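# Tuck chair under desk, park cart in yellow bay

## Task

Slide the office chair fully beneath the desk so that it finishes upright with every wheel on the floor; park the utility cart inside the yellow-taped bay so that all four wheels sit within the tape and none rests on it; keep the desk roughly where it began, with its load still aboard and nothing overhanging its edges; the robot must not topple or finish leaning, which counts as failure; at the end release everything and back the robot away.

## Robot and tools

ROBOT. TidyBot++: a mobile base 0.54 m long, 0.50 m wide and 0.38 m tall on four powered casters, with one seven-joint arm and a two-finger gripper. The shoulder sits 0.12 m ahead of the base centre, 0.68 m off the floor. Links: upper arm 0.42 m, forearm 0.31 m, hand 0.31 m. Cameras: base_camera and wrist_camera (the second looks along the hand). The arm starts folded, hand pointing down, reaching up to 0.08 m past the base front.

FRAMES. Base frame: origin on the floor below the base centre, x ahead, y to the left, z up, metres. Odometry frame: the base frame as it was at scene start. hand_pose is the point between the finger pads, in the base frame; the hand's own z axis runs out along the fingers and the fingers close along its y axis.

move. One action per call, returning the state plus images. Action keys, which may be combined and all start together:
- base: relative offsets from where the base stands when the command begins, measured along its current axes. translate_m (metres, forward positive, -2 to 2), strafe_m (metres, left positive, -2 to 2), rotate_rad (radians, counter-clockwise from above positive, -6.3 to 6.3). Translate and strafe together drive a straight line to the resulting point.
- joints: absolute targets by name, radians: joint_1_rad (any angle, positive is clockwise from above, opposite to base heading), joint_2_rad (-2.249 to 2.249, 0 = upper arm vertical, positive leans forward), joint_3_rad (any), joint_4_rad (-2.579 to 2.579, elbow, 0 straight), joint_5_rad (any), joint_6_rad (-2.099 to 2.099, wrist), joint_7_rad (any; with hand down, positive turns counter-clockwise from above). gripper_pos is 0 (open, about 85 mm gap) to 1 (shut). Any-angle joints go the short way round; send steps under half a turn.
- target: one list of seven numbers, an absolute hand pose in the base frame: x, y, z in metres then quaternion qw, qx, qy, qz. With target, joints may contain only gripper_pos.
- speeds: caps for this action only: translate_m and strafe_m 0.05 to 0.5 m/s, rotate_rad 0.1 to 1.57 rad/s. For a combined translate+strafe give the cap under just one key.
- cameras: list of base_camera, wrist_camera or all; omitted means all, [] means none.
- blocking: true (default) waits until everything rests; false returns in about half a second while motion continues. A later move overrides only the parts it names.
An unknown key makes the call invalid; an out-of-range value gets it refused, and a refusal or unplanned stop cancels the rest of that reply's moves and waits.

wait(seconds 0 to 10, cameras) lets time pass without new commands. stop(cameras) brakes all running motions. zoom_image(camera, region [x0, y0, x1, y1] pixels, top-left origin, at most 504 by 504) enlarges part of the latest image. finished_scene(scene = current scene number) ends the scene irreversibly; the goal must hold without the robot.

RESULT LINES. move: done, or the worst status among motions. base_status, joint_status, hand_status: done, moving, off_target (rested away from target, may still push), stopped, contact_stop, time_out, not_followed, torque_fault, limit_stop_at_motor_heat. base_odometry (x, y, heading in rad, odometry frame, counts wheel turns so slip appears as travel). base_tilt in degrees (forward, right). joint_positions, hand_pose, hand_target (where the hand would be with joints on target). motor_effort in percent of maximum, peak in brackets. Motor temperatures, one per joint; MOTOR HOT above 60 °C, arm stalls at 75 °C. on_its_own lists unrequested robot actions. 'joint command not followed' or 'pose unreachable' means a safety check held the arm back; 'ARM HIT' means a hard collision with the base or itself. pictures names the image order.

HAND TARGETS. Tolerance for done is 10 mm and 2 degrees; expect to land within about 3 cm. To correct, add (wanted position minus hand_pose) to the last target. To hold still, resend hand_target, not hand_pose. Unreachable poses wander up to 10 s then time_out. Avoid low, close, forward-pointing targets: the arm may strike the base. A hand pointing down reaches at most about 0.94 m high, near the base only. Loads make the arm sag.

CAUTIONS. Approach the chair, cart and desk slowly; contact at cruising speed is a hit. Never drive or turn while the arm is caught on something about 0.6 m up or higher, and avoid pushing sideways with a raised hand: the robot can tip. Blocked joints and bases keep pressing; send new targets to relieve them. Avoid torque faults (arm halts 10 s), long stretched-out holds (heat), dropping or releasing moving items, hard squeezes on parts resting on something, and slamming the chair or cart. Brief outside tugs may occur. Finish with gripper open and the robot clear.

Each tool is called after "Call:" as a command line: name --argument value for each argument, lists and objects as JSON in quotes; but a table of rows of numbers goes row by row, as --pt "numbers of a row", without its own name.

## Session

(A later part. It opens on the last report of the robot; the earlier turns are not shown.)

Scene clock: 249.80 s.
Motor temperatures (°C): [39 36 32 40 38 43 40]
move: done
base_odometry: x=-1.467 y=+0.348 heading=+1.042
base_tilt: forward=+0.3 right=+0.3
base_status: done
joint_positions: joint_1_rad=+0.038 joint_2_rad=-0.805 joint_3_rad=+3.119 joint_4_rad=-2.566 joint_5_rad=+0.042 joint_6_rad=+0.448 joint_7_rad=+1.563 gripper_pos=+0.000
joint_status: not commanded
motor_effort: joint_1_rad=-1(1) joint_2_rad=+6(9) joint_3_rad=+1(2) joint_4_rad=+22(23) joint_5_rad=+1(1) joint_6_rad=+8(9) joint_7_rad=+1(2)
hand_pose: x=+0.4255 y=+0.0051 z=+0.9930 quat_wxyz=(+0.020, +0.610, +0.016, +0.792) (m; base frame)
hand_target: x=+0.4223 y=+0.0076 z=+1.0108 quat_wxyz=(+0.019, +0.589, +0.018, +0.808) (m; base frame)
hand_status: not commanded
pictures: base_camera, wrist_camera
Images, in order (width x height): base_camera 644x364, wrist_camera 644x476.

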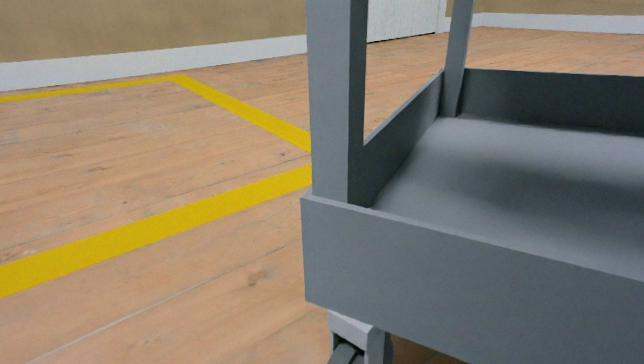

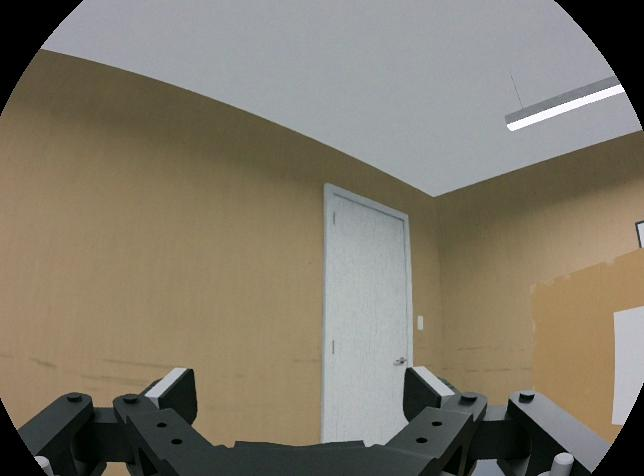

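Call:
move --base '{"translate_m":-0.25}'

Call:
move --base '{"strafe_m":-1.1}'

Call:
move --base '{"translate_m":0.2,"rotate_rad":1.13}'

Scene clock: 267.97 s.
Motor temperatures (°C): [39 36 32 40 38 43 40]
move: done
base_odometry: x=-1.593 y=+0.132 heading=+1.042
base_tilt: forward=+0.3 right=+0.3
base_status: done
joint_positions: joint_1_rad=+0.038 joint_2_rad=-0.804 joint_3_rad=+3.119 joint_4_rad=-2.566 joint_5_rad=+0.042 joint_6_rad=+0.448 joint_7_rad=+1.563 gripper_pos=+0.000
joint_status: not commanded
motor_effort: joint_1_rad=-1(2) joint_2_rad=+6(9) joint_3_rad=+1(3) joint_4_rad=+23(23) joint_5_rad=+1(1) joint_6_rad=+8(9) joint_7_rad=+1(2)
hand_pose: x=+0.4257 y=+0.0051 z=+0.9927 quat_wxyz=(+0.020, +0.611, +0.016, +0.791) (m; base frame)
hand_target: x=+0.4223 y=+0.0076 z=+1.0108 quat_wxyz=(+0.019, +0.589, +0.018, +0.808) (m; base frame)
hand_status: not commanded
pictures: base_camera, wrist_camera
Images, in order (width x height): base_camera 644x364, wrist_camera 644x476.

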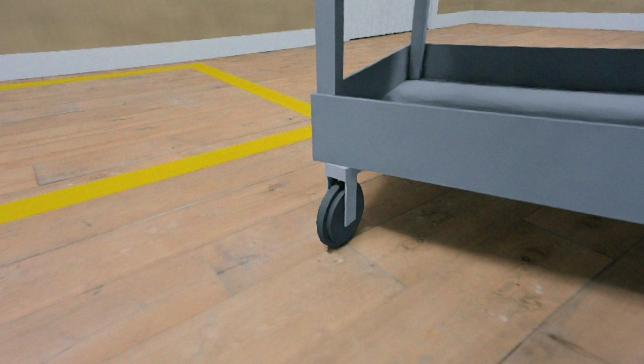

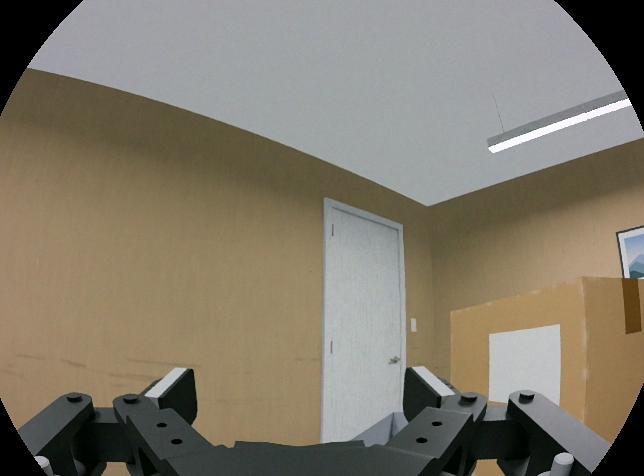

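Scene clock: 271.23 s.
Motor temperatures (°C): [39 36 32 40 38 43 40]
move: done
base_odometry: x=-0.643 y=-0.423 heading=+1.042
base_tilt: forward=+0.3 right=+0.3
base_status: done
joint_positions: joint_1_rad=+0.038 joint_2_rad=-0.804 joint_3_rad=+3.119 joint_4_rad=-2.566 joint_5_rad=+0.042 joint_6_rad=+0.448 joint_7_rad=+1.563 gripper_pos=+0.000
joint_status: not commanded
motor_effort: joint_1_rad=-1(2) joint_2_rad=+6(7) joint_3_rad=+1(3) joint_4_rad=+23(23) joint_5_rad=+1(1) joint_6_rad=+9(9) joint_7_rad=+1(2)
hand_pose: x=+0.4257 y=+0.0051 z=+0.9927 quat_wxyz=(+0.020, +0.611, +0.016, +0.791) (m; base frame)
hand_target: x=+0.4223 y=+0.0076 z=+1.0108 quat_wxyz=(+0.019, +0.589, +0.018, +0.808) (m; base frame)
hand_status: not commanded
pictures: base_camera, wrist_camera
Images, in order (width x height): base_camera 644x364, wrist_camera 644x476.

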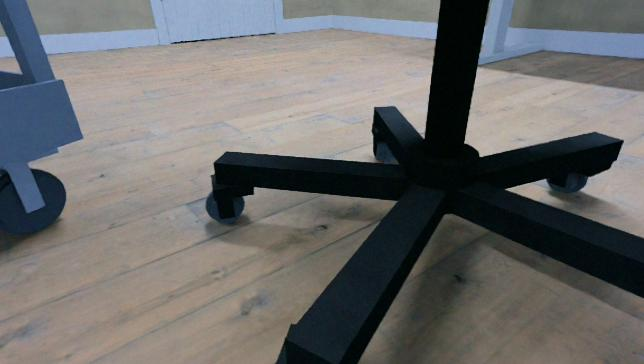

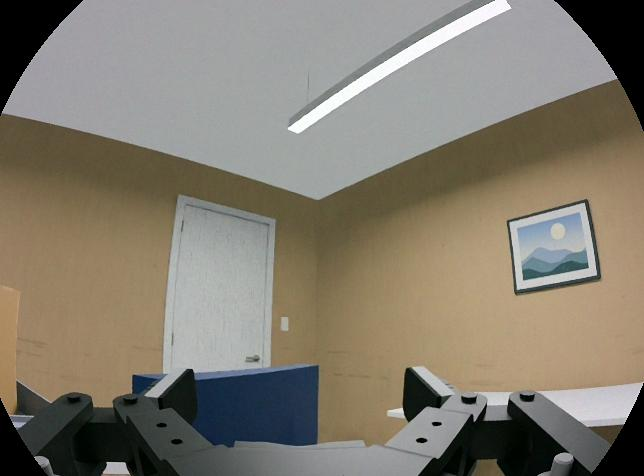

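Scene clock: 273.27 s.
Motor temperatures (°C): [39 36 32 40 38 43 40]
move: done
base_odometry: x=-0.542 y=-0.250 heading=+2.170
base_tilt: forward=+0.3 right=+0.3
base_status: done
joint_positions: joint_1_rad=+0.038 joint_2_rad=-0.801 joint_3_rad=+3.119 joint_4_rad=-2.564 joint_5_rad=+0.042 joint_6_rad=+0.454 joint_7_rad=+1.563 gripper_pos=+0.000
joint_status: not commanded
motor_effort: joint_1_rad=-1(2) joint_2_rad=+6(9) joint_3_rad=+1(2) joint_4_rad=+22(23) joint_5_rad=+0(1) joint_6_rad=+9(9) joint_7_rad=+1(2)
hand_pose: x=+0.4263 y=+0.0052 z=+0.9944 quat_wxyz=(+0.020, +0.609, +0.016, +0.793) (m; base frame)
hand_target: x=+0.4223 y=+0.0076 z=+1.0108 quat_wxyz=(+0.019, +0.589, +0.018, +0.808) (m; base frame)
hand_status: not commanded
pictures: base_camera, wrist_camera
Images, in order (width x height): base_camera 644x364, wrist_camera 644x476.

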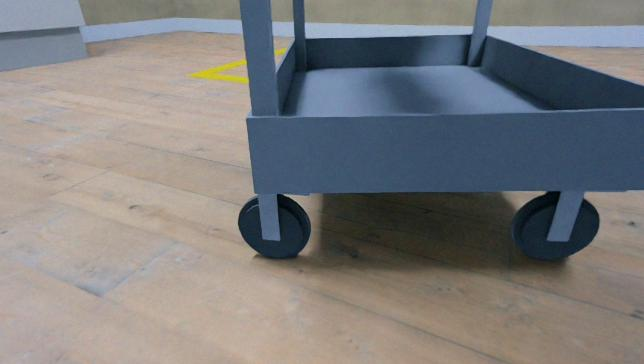

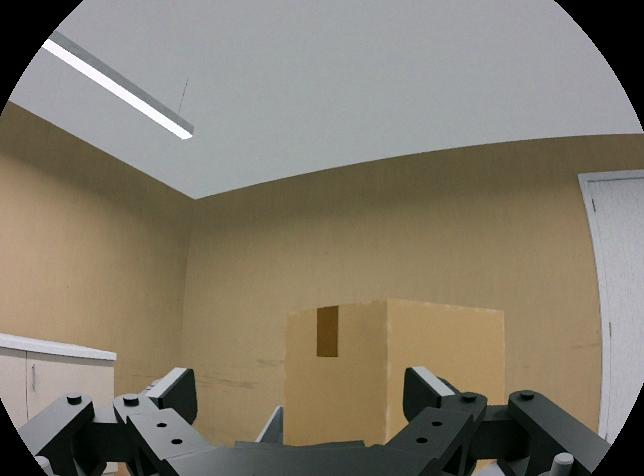

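Call:
move --base '{"strafe_m":-0.125}'

Call:
move --base '{"translate_m":0.35}' --speeds '{"translate_m":0.08}'

Call:
move --base '{"translate_m":0.75}' --speeds '{"translate_m":0.1}'

Scene clock: 290.27 s.
Motor temperatures (°C): [39 36 32 40 38 43 40]
move: done
base_odometry: x=-0.439 y=-0.180 heading=+2.171
base_tilt: forward=+0.3 right=+0.3
base_status: done
joint_positions: joint_1_rad=+0.038 joint_2_rad=-0.801 joint_3_rad=+3.119 joint_4_rad=-2.564 joint_5_rad=+0.042 joint_6_rad=+0.454 joint_7_rad=+1.563 gripper_pos=+0.000
joint_status: not commanded
motor_effort: joint_1_rad=-1(2) joint_2_rad=+5(7) joint_3_rad=+2(3) joint_4_rad=+23(24) joint_5_rad=+0(1) joint_6_rad=+8(9) joint_7_rad=+0(2)
hand_pose: x=+0.4263 y=+0.0052 z=+0.9944 quat_wxyz=(+0.020, +0.609, +0.016, +0.793) (m; base frame)
hand_target: x=+0.4223 y=+0.0076 z=+1.0108 quat_wxyz=(+0.019, +0.589, +0.018, +0.808) (m; base frame)
hand_status: not commanded
pictures: base_camera, wrist_camera
Images, in order (width x height): base_camera 644x364, wrist_camera 644x476.

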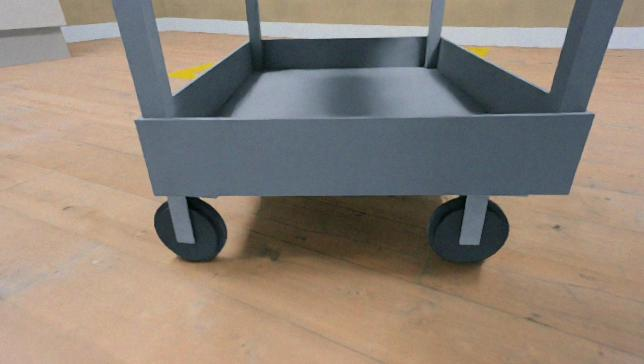

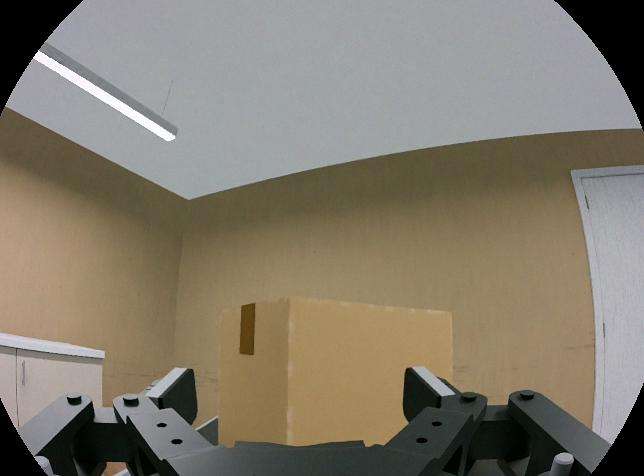

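Scene clock: 295.17 s.
Motor temperatures (°C): [39 36 32 40 38 43 40]
move: done
base_odometry: x=-0.637 y=+0.109 heading=+2.171
base_tilt: forward=+0.3 right=+0.3
base_status: done
joint_positions: joint_1_rad=+0.043 joint_2_rad=-0.812 joint_3_rad=+3.122 joint_4_rad=-2.569 joint_5_rad=+0.042 joint_6_rad=+0.455 joint_7_rad=+1.563 gripper_pos=+0.000
joint_status: not commanded
motor_effort: joint_1_rad=-1(3) joint_2_rad=+6(16) joint_3_rad=+1(2) joint_4_rad=+22(29) joint_5_rad=+1(3) joint_6_rad=+8(10) joint_7_rad=+1(2)
hand_pose: x=+0.4227 y=+0.0026 z=+0.9956 quat_wxyz=(+0.022, +0.606, +0.013, +0.795) (m; base frame)
hand_target: x=+0.4223 y=+0.0076 z=+1.0108 quat_wxyz=(+0.019, +0.589, +0.018, +0.808) (m; base frame)
hand_status: not commanded
pictures: base_camera, wrist_camera
Images, in order (width x height): base_camera 644x364, wrist_camera 644x476.

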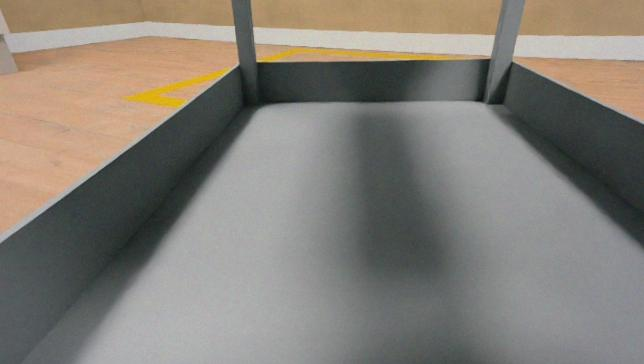

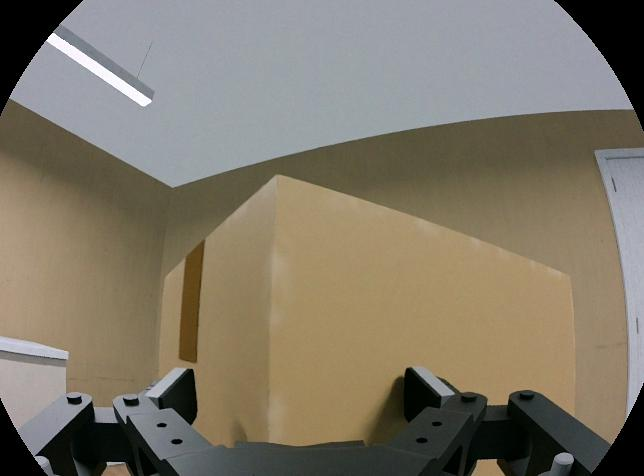

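Scene clock: 303.20 s.
Motor temperatures (°C): [39 36 32 40 38 43 40]
move: done
base_odometry: x=-1.061 y=+0.728 heading=+2.171
base_tilt: forward=+0.3 right=+0.3
base_status: done
joint_positions: joint_1_rad=+0.042 joint_2_rad=-0.807 joint_3_rad=+3.123 joint_4_rad=-2.573 joint_5_rad=+0.042 joint_6_rad=+0.455 joint_7_rad=+1.563 gripper_pos=+0.000
joint_status: not commanded
motor_effort: joint_1_rad=-1(7) joint_2_rad=+7(14) joint_3_rad=+1(7) joint_4_rad=+23(30) joint_5_rad=+1(5) joint_6_rad=+8(9) joint_7_rad=+1(2)
hand_pose: x=+0.4244 y=+0.0025 z=+0.9915 quat_wxyz=(+0.022, +0.610, +0.013, +0.792) (m; base frame)
hand_target: x=+0.4223 y=+0.0076 z=+1.0108 quat_wxyz=(+0.019, +0.589, +0.018, +0.808) (m; base frame)
hand_status: not commanded
pictures: base_camera, wrist_camera
Images, in order (width x height): base_camera 644x364, wrist_camera 644x476.

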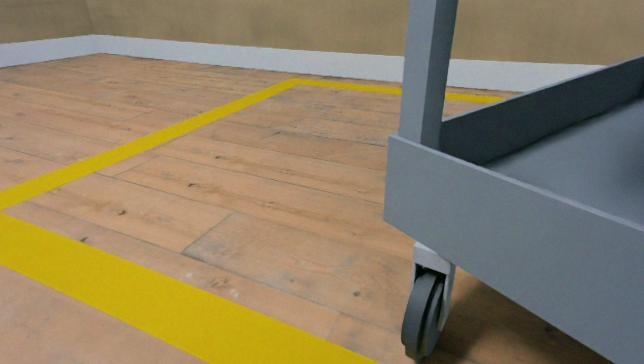

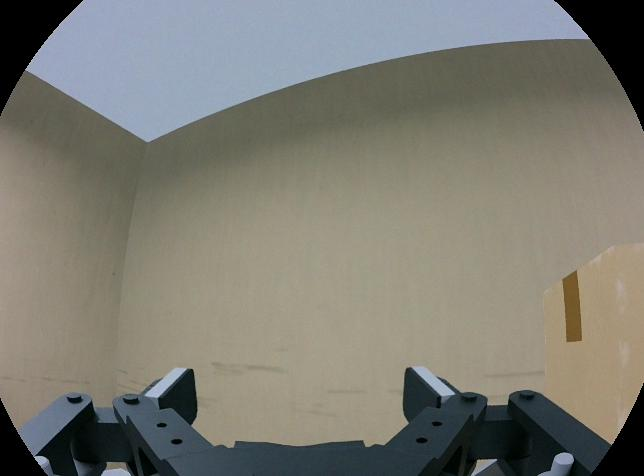

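Call:
move --base '{"translate_m":-0.35,"strafe_m":-0.2}'

Call:
move --base '{"rotate_rad":-0.35}'

Scene clock: 319.23 s.
Motor temperatures (°C): [39 36 32 40 38 43 40]
move: done
base_odometry: x=-0.698 y=+0.553 heading=+2.172
base_tilt: forward=+0.3 right=+0.4
base_status: done
joint_positions: joint_1_rad=+0.042 joint_2_rad=-0.806 joint_3_rad=+3.123 joint_4_rad=-2.573 joint_5_rad=+0.042 joint_6_rad=+0.455 joint_7_rad=+1.563 gripper_pos=+0.000
joint_status: not commanded
motor_effort: joint_1_rad=-1(1) joint_2_rad=+5(8) joint_3_rad=+1(4) joint_4_rad=+22(24) joint_5_rad=+1(1) joint_6_rad=+8(9) joint_7_rad=+0(2)
hand_pose: x=+0.4249 y=+0.0025 z=+0.9911 quat_wxyz=(+0.022, +0.610, +0.013, +0.792) (m; base frame)
hand_target: x=+0.4223 y=+0.0076 z=+1.0108 quat_wxyz=(+0.019, +0.589, +0.018, +0.808) (m; base frame)
hand_status: not commanded
pictures: base_camera, wrist_camera
Images, in order (width x height): base_camera 644x364, wrist_camera 644x476.

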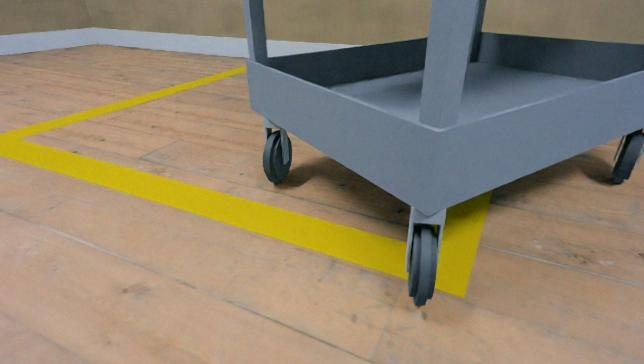

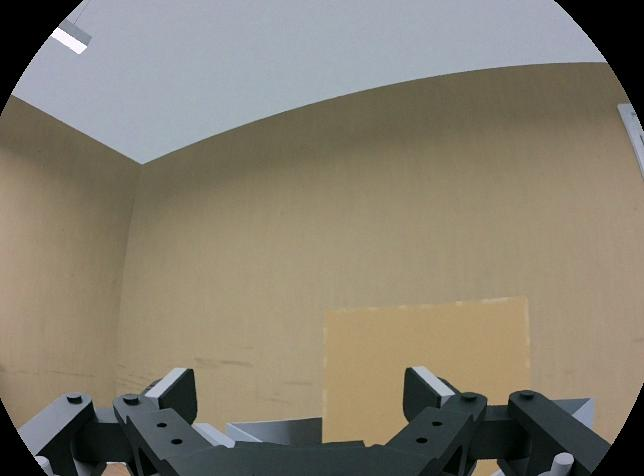

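Scene clock: 320.47 s.
Motor temperatures (°C): [39 36 32 40 38 43 40]
move: done
base_odometry: x=-0.698 y=+0.552 heading=+1.823
base_tilt: forward=+0.3 right=+0.4
base_status: done
joint_positions: joint_1_rad=+0.042 joint_2_rad=-0.806 joint_3_rad=+3.123 joint_4_rad=-2.573 joint_5_rad=+0.042 joint_6_rad=+0.455 joint_7_rad=+1.563 gripper_pos=+0.000
joint_status: not commanded
motor_effort: joint_1_rad=-1(2) joint_2_rad=+5(6) joint_3_rad=+1(2) joint_4_rad=+22(23) joint_5_rad=+1(1) joint_6_rad=+8(9) joint_7_rad=+0(2)
hand_pose: x=+0.4249 y=+0.0025 z=+0.9911 quat_wxyz=(+0.022, +0.610, +0.013, +0.792) (m; base frame)
hand_target: x=+0.4223 y=+0.0076 z=+1.0108 quat_wxyz=(+0.019, +0.589, +0.018, +0.808) (m; base frame)
hand_status: not commanded
pictures: base_camera, wrist_camera
Images, in order (width x height): base_camera 644x364, wrist_camera 644x476.

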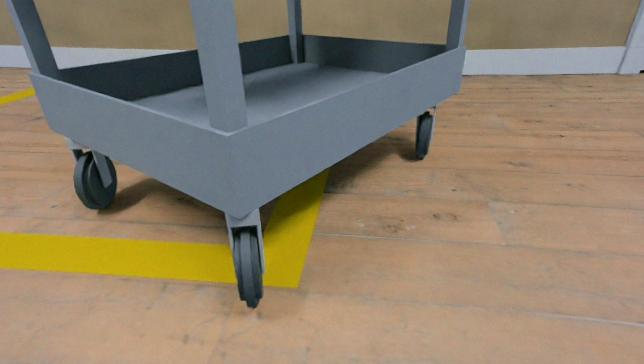

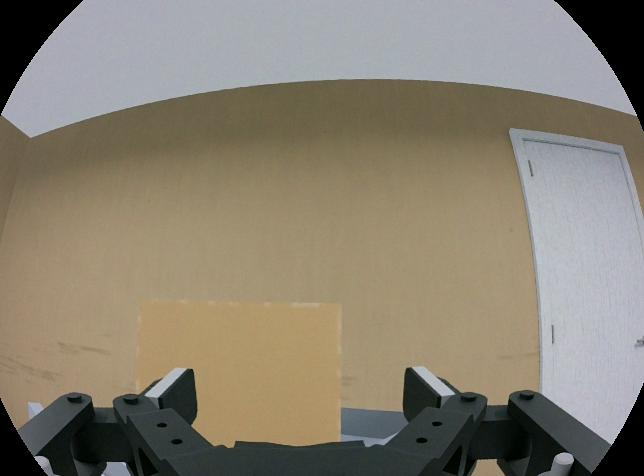

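Call:
move --base '{"strafe_m":-0.7}'

Call:
move --base '{"translate_m":0.55}'

Call:
move --base '{"rotate_rad":1.05}'

Scene clock: 335.50 s.
Motor temperatures (°C): [39 36 32 40 38 43 40]
move: done
base_odometry: x=-0.020 y=+0.727 heading=+1.824
base_tilt: forward=+0.3 right=+0.3
base_status: done
joint_positions: joint_1_rad=+0.039 joint_2_rad=-0.803 joint_3_rad=+3.121 joint_4_rad=-2.573 joint_5_rad=+0.042 joint_6_rad=+0.455 joint_7_rad=+1.563 gripper_pos=+0.000
joint_status: not commanded
motor_effort: joint_1_rad=-1(24) joint_2_rad=+6(8) joint_3_rad=+1(3) joint_4_rad=+23(24) joint_5_rad=+1(1) joint_6_rad=+9(9) joint_7_rad=+0(2)
hand_pose: x=+0.4258 y=+0.0044 z=+0.9901 quat_wxyz=(+0.020, +0.611, +0.015, +0.791) (m; base frame)
hand_target: x=+0.4223 y=+0.0076 z=+1.0108 quat_wxyz=(+0.019, +0.589, +0.018, +0.808) (m; base frame)
hand_status: not commanded
pictures: base_camera, wrist_camera
Images, in order (width x height): base_camera 644x364, wrist_camera 644x476.

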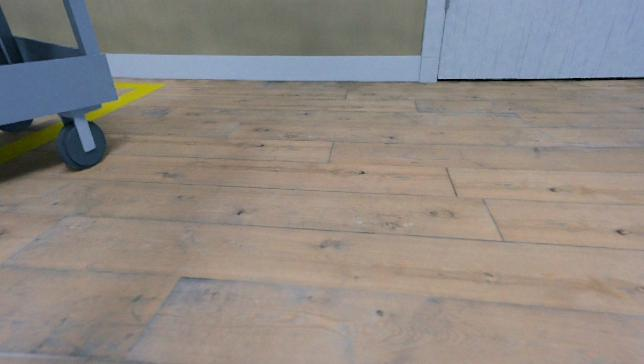

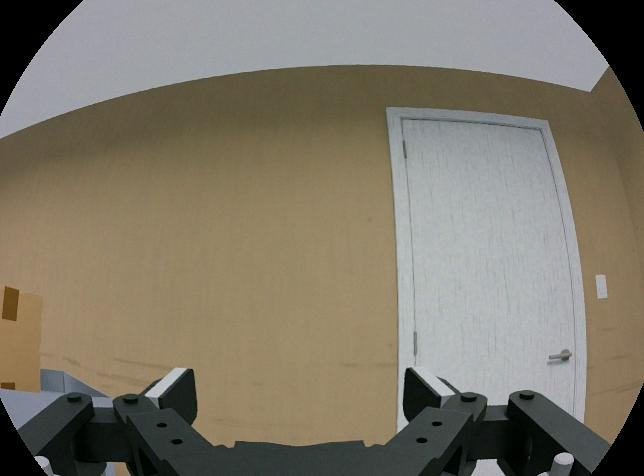

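Scene clock: 337.90 s.
Motor temperatures (°C): [39 36 32 40 38 43 40]
move: done
base_odometry: x=-0.157 y=+1.260 heading=+1.824
base_tilt: forward=+0.3 right=+0.3
base_status: done
joint_positions: joint_1_rad=+0.039 joint_2_rad=-0.800 joint_3_rad=+3.121 joint_4_rad=-2.573 joint_5_rad=+0.042 joint_6_rad=+0.455 joint_7_rad=+1.563 gripper_pos=+0.000
joint_status: not commanded
motor_effort: joint_1_rad=-1(1) joint_2_rad=+5(9) joint_3_rad=+1(1) joint_4_rad=+23(24) joint_5_rad=+1(1) joint_6_rad=+8(9) joint_7_rad=+0(2)
hand_pose: x=+0.4266 y=+0.0044 z=+0.9893 quat_wxyz=(+0.020, +0.612, +0.015, +0.790) (m; base frame)
hand_target: x=+0.4223 y=+0.0076 z=+1.0108 quat_wxyz=(+0.019, +0.589, +0.018, +0.808) (m; base frame)
hand_status: not commanded
pictures: base_camera, wrist_camera
Images, in order (width x height): base_camera 644x364, wrist_camera 644x476.

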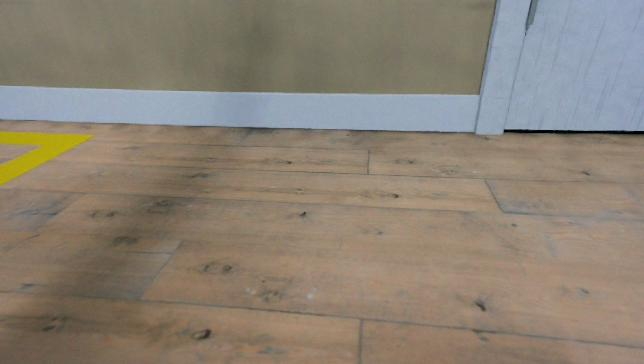

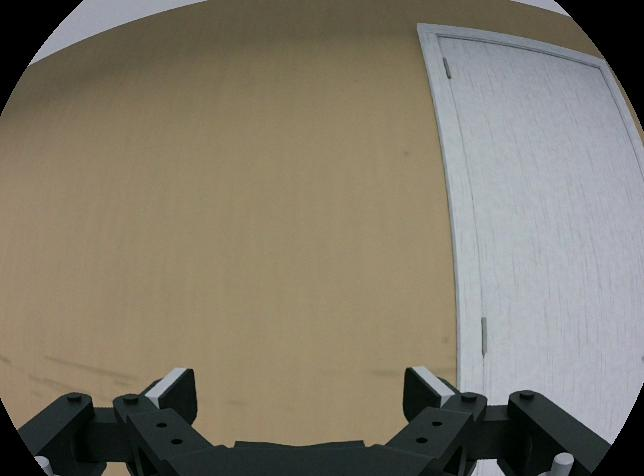

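Scene clock: 339.83 s.
Motor temperatures (°C): [39 36 32 40 38 43 40]
move: done
base_odometry: x=-0.158 y=+1.260 heading=+2.873
base_tilt: forward=+0.3 right=+0.3
base_status: done
joint_positions: joint_1_rad=+0.039 joint_2_rad=-0.800 joint_3_rad=+3.121 joint_4_rad=-2.573 joint_5_rad=+0.042 joint_6_rad=+0.455 joint_7_rad=+1.563 gripper_pos=+0.000
joint_status: not commanded
motor_effort: joint_1_rad=-1(2) joint_2_rad=+6(7) joint_3_rad=+1(2) joint_4_rad=+23(24) joint_5_rad=+1(1) joint_6_rad=+8(9) joint_7_rad=+1(2)
hand_pose: x=+0.4266 y=+0.0044 z=+0.9893 quat_wxyz=(+0.020, +0.612, +0.015, +0.790) (m; base frame)
hand_target: x=+0.4223 y=+0.0076 z=+1.0108 quat_wxyz=(+0.019, +0.589, +0.018, +0.808) (m; base frame)
hand_status: not commanded
pictures: base_camera, wrist_camera
Images, in order (width x height): base_camera 644x364, wrist_camera 644x476.

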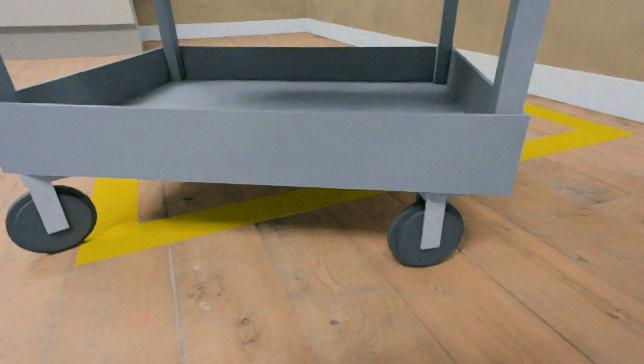

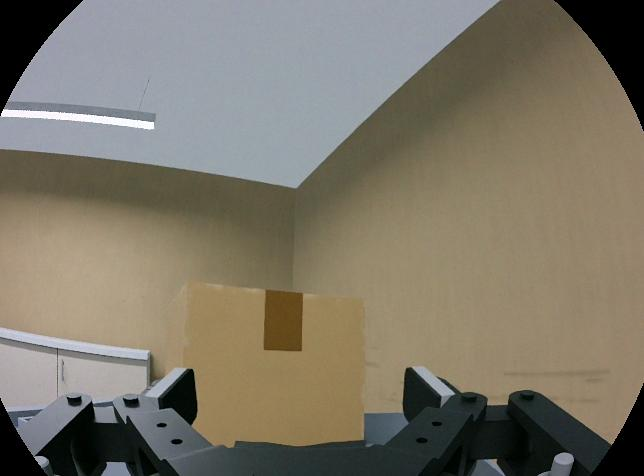

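Call:
move --base '{"strafe_m":0.26}'

Call:
move --base '{"rotate_rad":-0.2}'

Call:
move --base '{"translate_m":0.55}' --speeds '{"translate_m":0.08}'

Scene clock: 352.60 s.
Motor temperatures (°C): [39 36 32 40 38 43 40]
move: done
base_odometry: x=-0.226 y=+1.009 heading=+2.874
base_tilt: forward=+0.2 right=+0.3
base_status: done
joint_positions: joint_1_rad=+0.039 joint_2_rad=-0.800 joint_3_rad=+3.121 joint_4_rad=-2.573 joint_5_rad=+0.042 joint_6_rad=+0.455 joint_7_rad=+1.563 gripper_pos=+0.000
joint_status: not commanded
motor_effort: joint_1_rad=-1(1) joint_2_rad=+6(7) joint_3_rad=+1(2) joint_4_rad=+23(23) joint_5_rad=+1(1) joint_6_rad=+8(9) joint_7_rad=+1(2)
hand_pose: x=+0.4266 y=+0.0044 z=+0.9893 quat_wxyz=(+0.020, +0.612, +0.015, +0.790) (m; base frame)
hand_target: x=+0.4223 y=+0.0076 z=+1.0108 quat_wxyz=(+0.019, +0.589, +0.018, +0.808) (m; base frame)
hand_status: not commanded
pictures: base_camera, wrist_camera
Images, in order (width x height): base_camera 644x364, wrist_camera 644x476.

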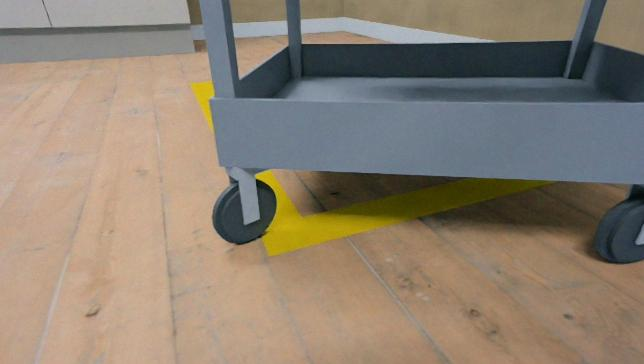

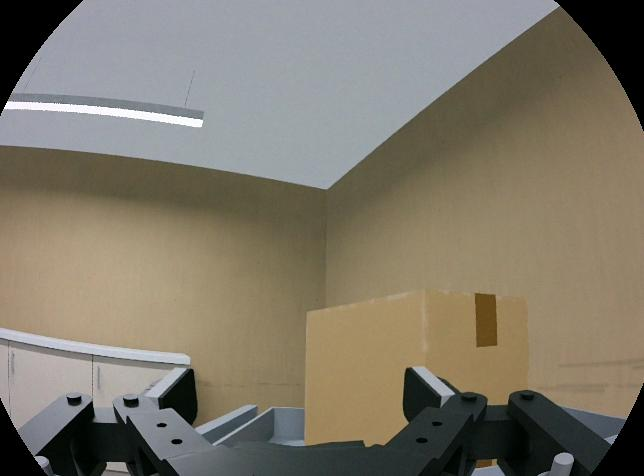

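Scene clock: 353.60 s.
Motor temperatures (°C): [39 36 32 40 38 43 40]
move: done
base_odometry: x=-0.227 y=+1.009 heading=+2.674
base_tilt: forward=+0.3 right=+0.3
base_status: done
joint_positions: joint_1_rad=+0.039 joint_2_rad=-0.800 joint_3_rad=+3.121 joint_4_rad=-2.573 joint_5_rad=+0.042 joint_6_rad=+0.455 joint_7_rad=+1.563 gripper_pos=+0.000
joint_status: not commanded
motor_effort: joint_1_rad=-1(2) joint_2_rad=+5(7) joint_3_rad=+1(2) joint_4_rad=+23(23) joint_5_rad=+1(1) joint_6_rad=+8(9) joint_7_rad=+0(2)
hand_pose: x=+0.4266 y=+0.0044 z=+0.9893 quat_wxyz=(+0.020, +0.612, +0.015, +0.790) (m; base frame)
hand_target: x=+0.4223 y=+0.0076 z=+1.0108 quat_wxyz=(+0.019, +0.589, +0.018, +0.808) (m; base frame)
hand_status: not commanded
pictures: base_camera, wrist_camera
Images, in order (width x height): base_camera 644x364, wrist_camera 644x476.

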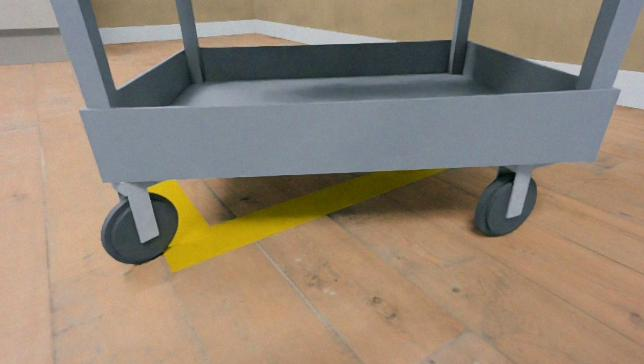

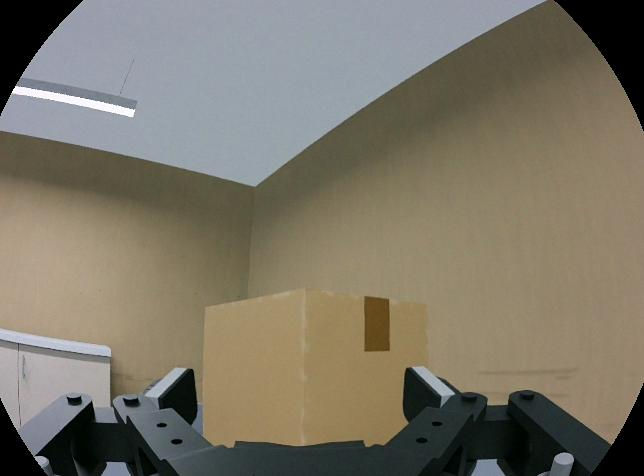

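Scene clock: 360.97 s.
Motor temperatures (°C): [39 36 32 40 38 43 40]
move: done
base_odometry: x=-0.718 y=+1.257 heading=+2.674
base_tilt: forward=+0.3 right=+0.3
base_status: done
joint_positions: joint_1_rad=+0.043 joint_2_rad=-0.809 joint_3_rad=+3.121 joint_4_rad=-2.573 joint_5_rad=+0.042 joint_6_rad=+0.455 joint_7_rad=+1.563 gripper_pos=+0.000
joint_status: not commanded
motor_effort: joint_1_rad=-1(4) joint_2_rad=+6(15) joint_3_rad=+1(3) joint_4_rad=+22(30) joint_5_rad=+1(4) joint_6_rad=+9(10) joint_7_rad=+1(2)
hand_pose: x=+0.4239 y=+0.0027 z=+0.9917 quat_wxyz=(+0.022, +0.609, +0.013, +0.793) (m; base frame)
hand_target: x=+0.4223 y=+0.0076 z=+1.0108 quat_wxyz=(+0.019, +0.589, +0.018, +0.808) (m; base frame)
hand_status: not commanded
pictures: base_camera, wrist_camera
Images, in order (width x height): base_camera 644x364, wrist_camera 644x476.

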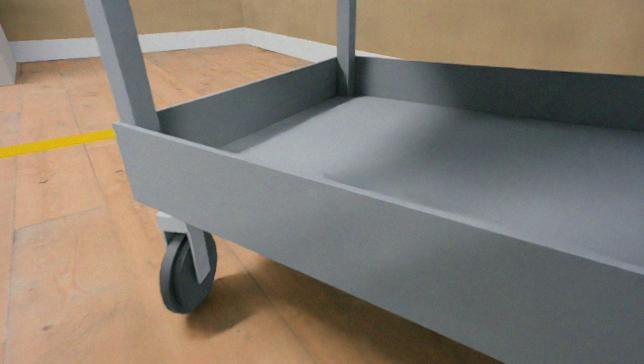

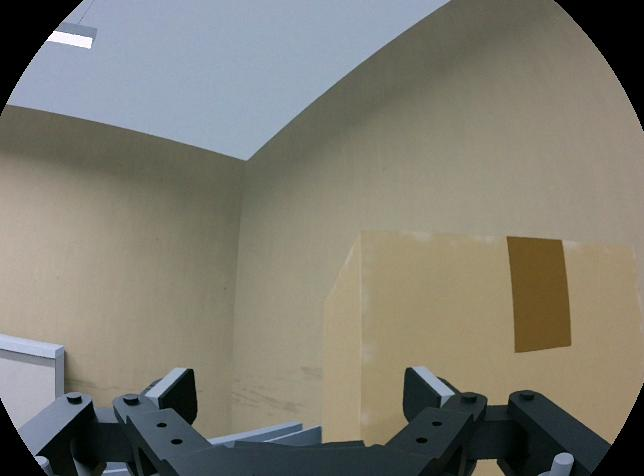

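Call:
move --base '{"translate_m":-0.4}'

Scene clock: 364.87 s.
Motor temperatures (°C): [39 36 32 40 38 43 40]
move: done
base_odometry: x=-0.361 y=+1.077 heading=+2.675
base_tilt: forward=+0.3 right=+0.3
base_status: done
joint_positions: joint_1_rad=+0.043 joint_2_rad=-0.802 joint_3_rad=+3.121 joint_4_rad=-2.573 joint_5_rad=+0.042 joint_6_rad=+0.455 joint_7_rad=+1.563 gripper_pos=+0.000
joint_status: not commanded
motor_effort: joint_1_rad=-1(1) joint_2_rad=+6(10) joint_3_rad=+1(3) joint_4_rad=+23(24) joint_5_rad=+0(1) joint_6_rad=+8(9) joint_7_rad=+1(2)
hand_pose: x=+0.4258 y=+0.0027 z=+0.9898 quat_wxyz=(+0.022, +0.612, +0.013, +0.791) (m; base frame)
hand_target: x=+0.4223 y=+0.0076 z=+1.0108 quat_wxyz=(+0.019, +0.589, +0.018, +0.808) (m; base frame)
hand_status: not commanded
pictures: base_camera, wrist_camera
Images, in order (width x height): base_camera 644x364, wrist_camera 644x476.

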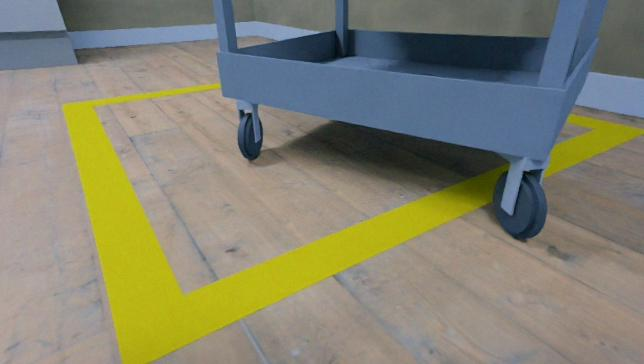

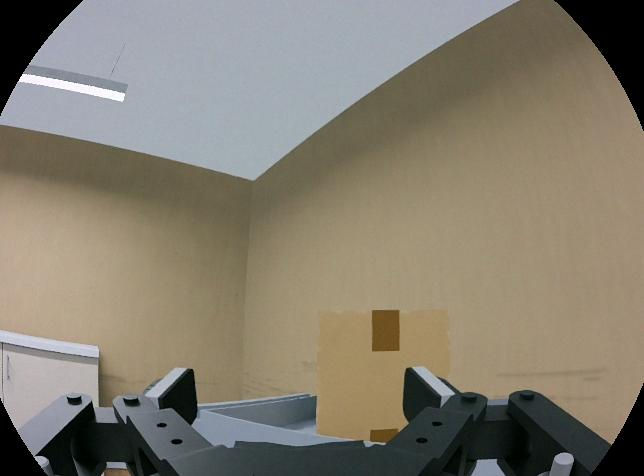

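Call:
move --base '{"strafe_m":-0.72}'

Call:
move --base '{"translate_m":0.36}'

Call:
move --base '{"rotate_rad":0.8}'

Scene clock: 388.97 s.
Motor temperatures (°C): [39 36 32 40 38 43 40]
move: done
base_odometry: x=-0.036 y=+1.720 heading=+2.674
base_tilt: forward=+0.3 right=+0.4
base_status: done
joint_positions: joint_1_rad=+0.043 joint_2_rad=-0.802 joint_3_rad=+3.121 joint_4_rad=-2.573 joint_5_rad=+0.042 joint_6_rad=+0.455 joint_7_rad=+1.563 gripper_pos=+0.000
joint_status: not commanded
motor_effort: joint_1_rad=-1(1) joint_2_rad=+6(7) joint_3_rad=+1(3) joint_4_rad=+22(23) joint_5_rad=+1(1) joint_6_rad=+9(9) joint_7_rad=+1(2)
hand_pose: x=+0.4258 y=+0.0027 z=+0.9898 quat_wxyz=(+0.022, +0.612, +0.013, +0.791) (m; base frame)
hand_target: x=+0.4223 y=+0.0076 z=+1.0108 quat_wxyz=(+0.019, +0.589, +0.018, +0.808) (m; base frame)
hand_status: not commanded
pictures: base_camera, wrist_camera
Images, in order (width x height): base_camera 644x364, wrist_camera 644x476.

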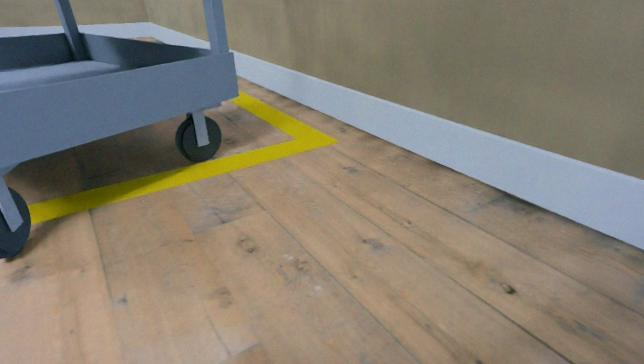

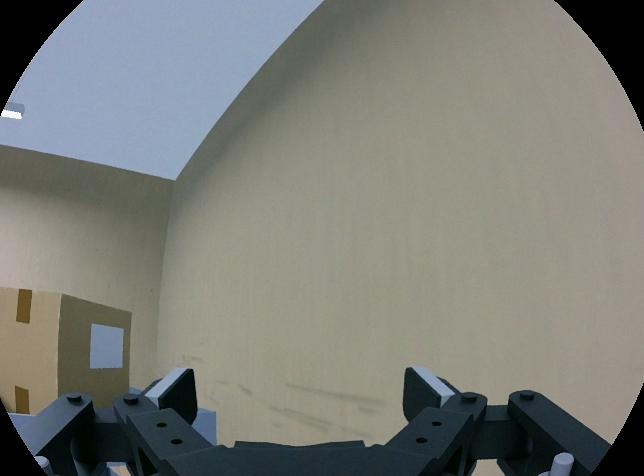

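Scene clock: 390.93 s.
Motor temperatures (°C): [39 36 32 40 38 43 40]
move: done
base_odometry: x=-0.358 y=+1.882 heading=+2.674
base_tilt: forward=+0.3 right=+0.3
base_status: done
joint_positions: joint_1_rad=+0.043 joint_2_rad=-0.798 joint_3_rad=+3.121 joint_4_rad=-2.573 joint_5_rad=+0.042 joint_6_rad=+0.455 joint_7_rad=+1.563 gripper_pos=+0.000
joint_status: not commanded
motor_effort: joint_1_rad=-1(1) joint_2_rad=+6(10) joint_3_rad=+1(1) joint_4_rad=+22(23) joint_5_rad=+1(1) joint_6_rad=+8(9) joint_7_rad=+1(2)
hand_pose: x=+0.4273 y=+0.0026 z=+0.9884 quat_wxyz=(+0.022, +0.613, +0.013, +0.789) (m; base frame)
hand_target: x=+0.4223 y=+0.0076 z=+1.0108 quat_wxyz=(+0.019, +0.589, +0.018, +0.808) (m; base frame)
hand_status: not commanded
pictures: base_camera, wrist_camera
Images, in order (width x height): base_camera 644x364, wrist_camera 644x476.

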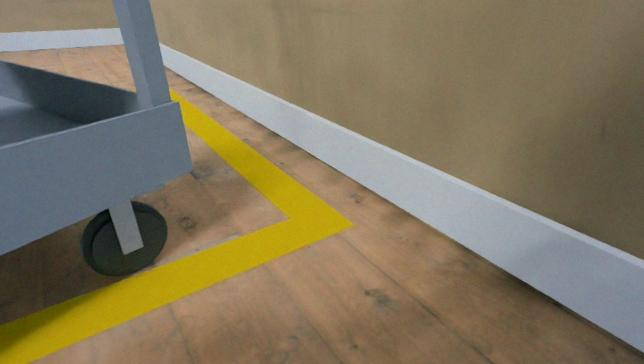

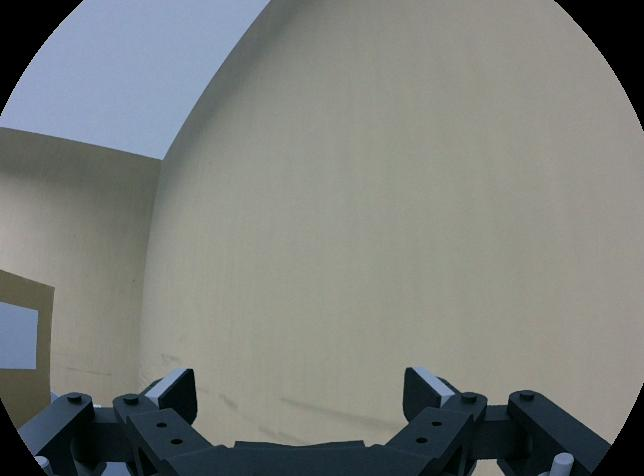

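Scene clock: 392.63 s.
Motor temperatures (°C): [39 36 32 40 38 43 40]
move: done
base_odometry: x=-0.358 y=+1.882 heading=-2.810
base_tilt: forward=+0.3 right=+0.3
base_status: done
joint_positions: joint_1_rad=+0.043 joint_2_rad=-0.798 joint_3_rad=+3.121 joint_4_rad=-2.573 joint_5_rad=+0.042 joint_6_rad=+0.455 joint_7_rad=+1.563 gripper_pos=+0.000
joint_status: not commanded
motor_effort: joint_1_rad=-1(2) joint_2_rad=+5(7) joint_3_rad=+1(2) joint_4_rad=+23(23) joint_5_rad=+0(1) joint_6_rad=+8(9) joint_7_rad=+2(3)
hand_pose: x=+0.4273 y=+0.0026 z=+0.9884 quat_wxyz=(+0.022, +0.613, +0.013, +0.789) (m; base frame)
hand_target: x=+0.4223 y=+0.0076 z=+1.0108 quat_wxyz=(+0.019, +0.589, +0.018, +0.808) (m; base frame)
hand_status: not commanded
pictures: base_camera, wrist_camera
Images, in order (width x height): base_camera 644x364, wrist_camera 644x476.

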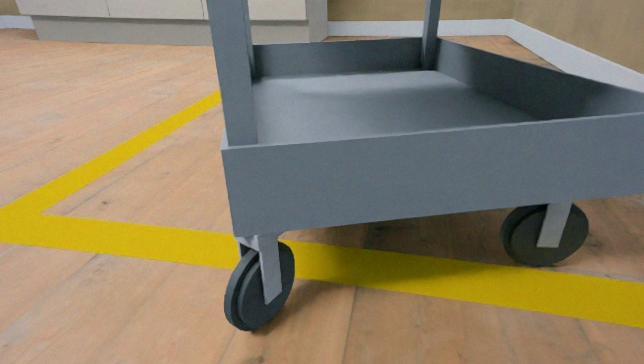

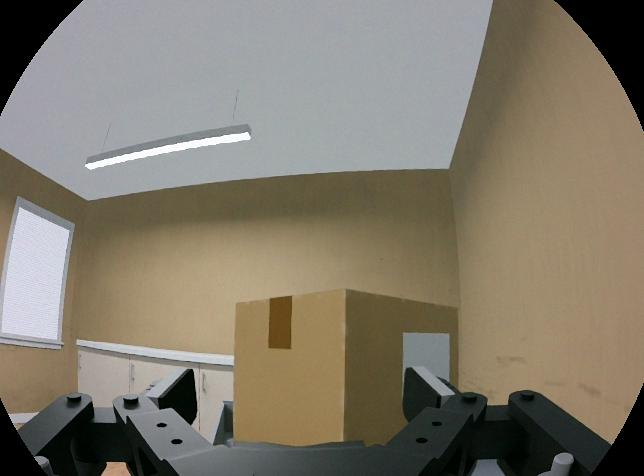

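Call:
move --base '{"translate_m":0.45}' --speeds '{"translate_m":0.08}'

Call:
move --base '{"translate_m":-0.4}'

Scene clock: 408.70 s.
Motor temperatures (°C): [39 36 32 40 38 43 40]
move: done
base_odometry: x=-0.783 y=+1.735 heading=-2.810
base_tilt: forward=+0.3 right=+0.3
base_status: done
joint_positions: joint_1_rad=+0.043 joint_2_rad=-0.798 joint_3_rad=+3.121 joint_4_rad=-2.573 joint_5_rad=+0.042 joint_6_rad=+0.455 joint_7_rad=+1.563 gripper_pos=+0.000
joint_status: not commanded
motor_effort: joint_1_rad=-1(1) joint_2_rad=+6(10) joint_3_rad=+1(2) joint_4_rad=+23(23) joint_5_rad=+1(1) joint_6_rad=+8(9) joint_7_rad=+1(2)
hand_pose: x=+0.4273 y=+0.0027 z=+0.9883 quat_wxyz=(+0.022, +0.614, +0.013, +0.789) (m; base frame)
hand_target: x=+0.4223 y=+0.0076 z=+1.0108 quat_wxyz=(+0.019, +0.589, +0.018, +0.808) (m; base frame)
hand_status: not commanded
pictures: base_camera, wrist_camera
Images, in order (width x height): base_camera 644x364, wrist_camera 644x476.

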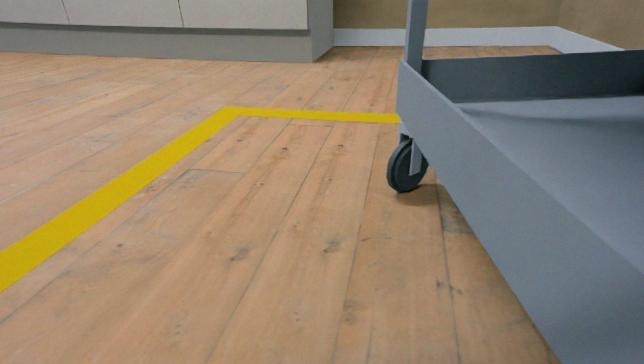

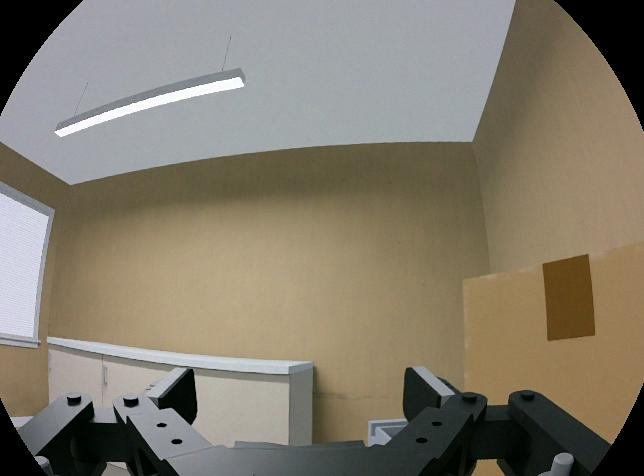

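Scene clock: 410.97 s.
Motor temperatures (°C): [39 36 32 40 38 43 40]
move: done
base_odometry: x=-0.405 y=+1.866 heading=-2.809
base_tilt: forward=+0.2 right=+0.3
base_status: done
joint_positions: joint_1_rad=+0.043 joint_2_rad=-0.799 joint_3_rad=+3.121 joint_4_rad=-2.573 joint_5_rad=+0.042 joint_6_rad=+0.455 joint_7_rad=+1.563 gripper_pos=+0.000
joint_status: not commanded
motor_effort: joint_1_rad=-1(2) joint_2_rad=+5(9) joint_3_rad=+1(2) joint_4_rad=+23(23) joint_5_rad=+1(1) joint_6_rad=+8(9) joint_7_rad=+0(2)
hand_pose: x=+0.4269 y=+0.0027 z=+0.9887 quat_wxyz=(+0.022, +0.613, +0.013, +0.790) (m; base frame)
hand_target: x=+0.4223 y=+0.0076 z=+1.0108 quat_wxyz=(+0.019, +0.589, +0.018, +0.808) (m; base frame)
hand_status: not commanded
pictures: base_camera, wrist_camera
Images, in order (width x height): base_camera 644x364, wrist_camera 644x476.

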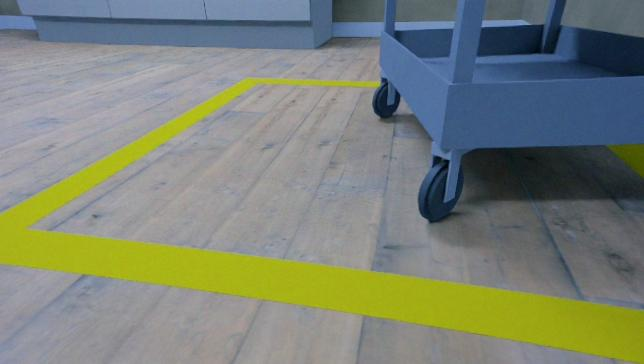

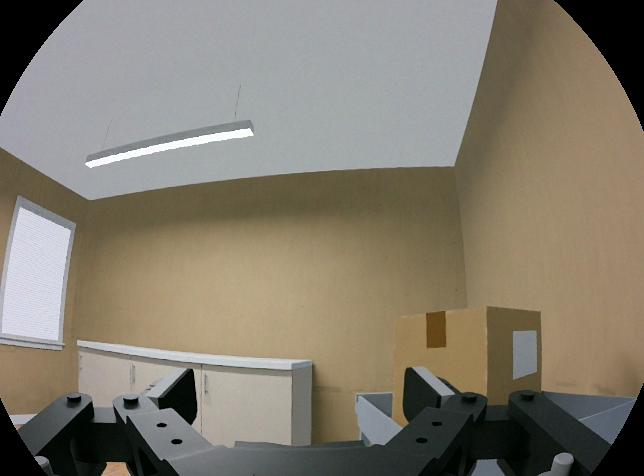

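Call:
move --base '{"strafe_m":-0.4}'

Scene clock: 423.73 s.
Motor temperatures (°C): [39 36 32 40 38 43 40]
move: time_out
base_odometry: x=-0.507 y=+2.164 heading=-2.851
base_tilt: forward=+0.3 right=+0.3
base_status: strafe_m time_out (by the wheels' count: -0.315 of -0.400)
joint_positions: joint_1_rad=+0.036 joint_2_rad=-0.801 joint_3_rad=+3.123 joint_4_rad=-2.572 joint_5_rad=+0.042 joint_6_rad=+0.457 joint_7_rad=+1.563 gripper_pos=+0.000
joint_status: not commanded
motor_effort: joint_1_rad=-1(14) joint_2_rad=+5(15) joint_3_rad=+1(10) joint_4_rad=+23(26) joint_5_rad=+1(3) joint_6_rad=+9(11) joint_7_rad=+1(2)
hand_pose: x=+0.4261 y=+0.0039 z=+0.9907 quat_wxyz=(+0.019, +0.611, +0.014, +0.791) (m; base frame)
hand_target: x=+0.4223 y=+0.0076 z=+1.0108 quat_wxyz=(+0.019, +0.589, +0.018, +0.808) (m; base frame)
hand_status: not commanded
pictures: base_camera, wrist_camera
Images, in order (width x height): base_camera 644x364, wrist_camera 644x476.

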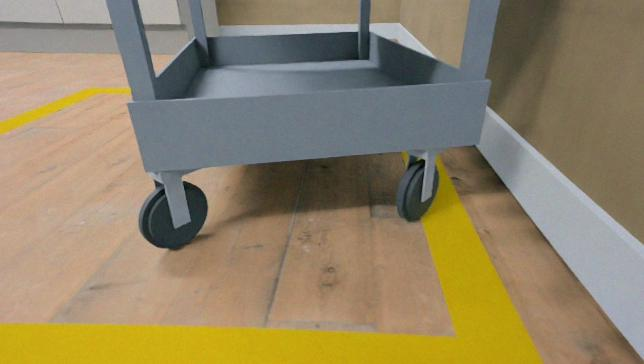

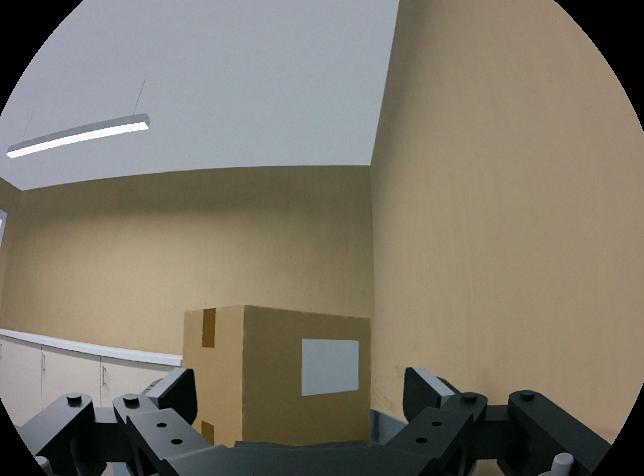

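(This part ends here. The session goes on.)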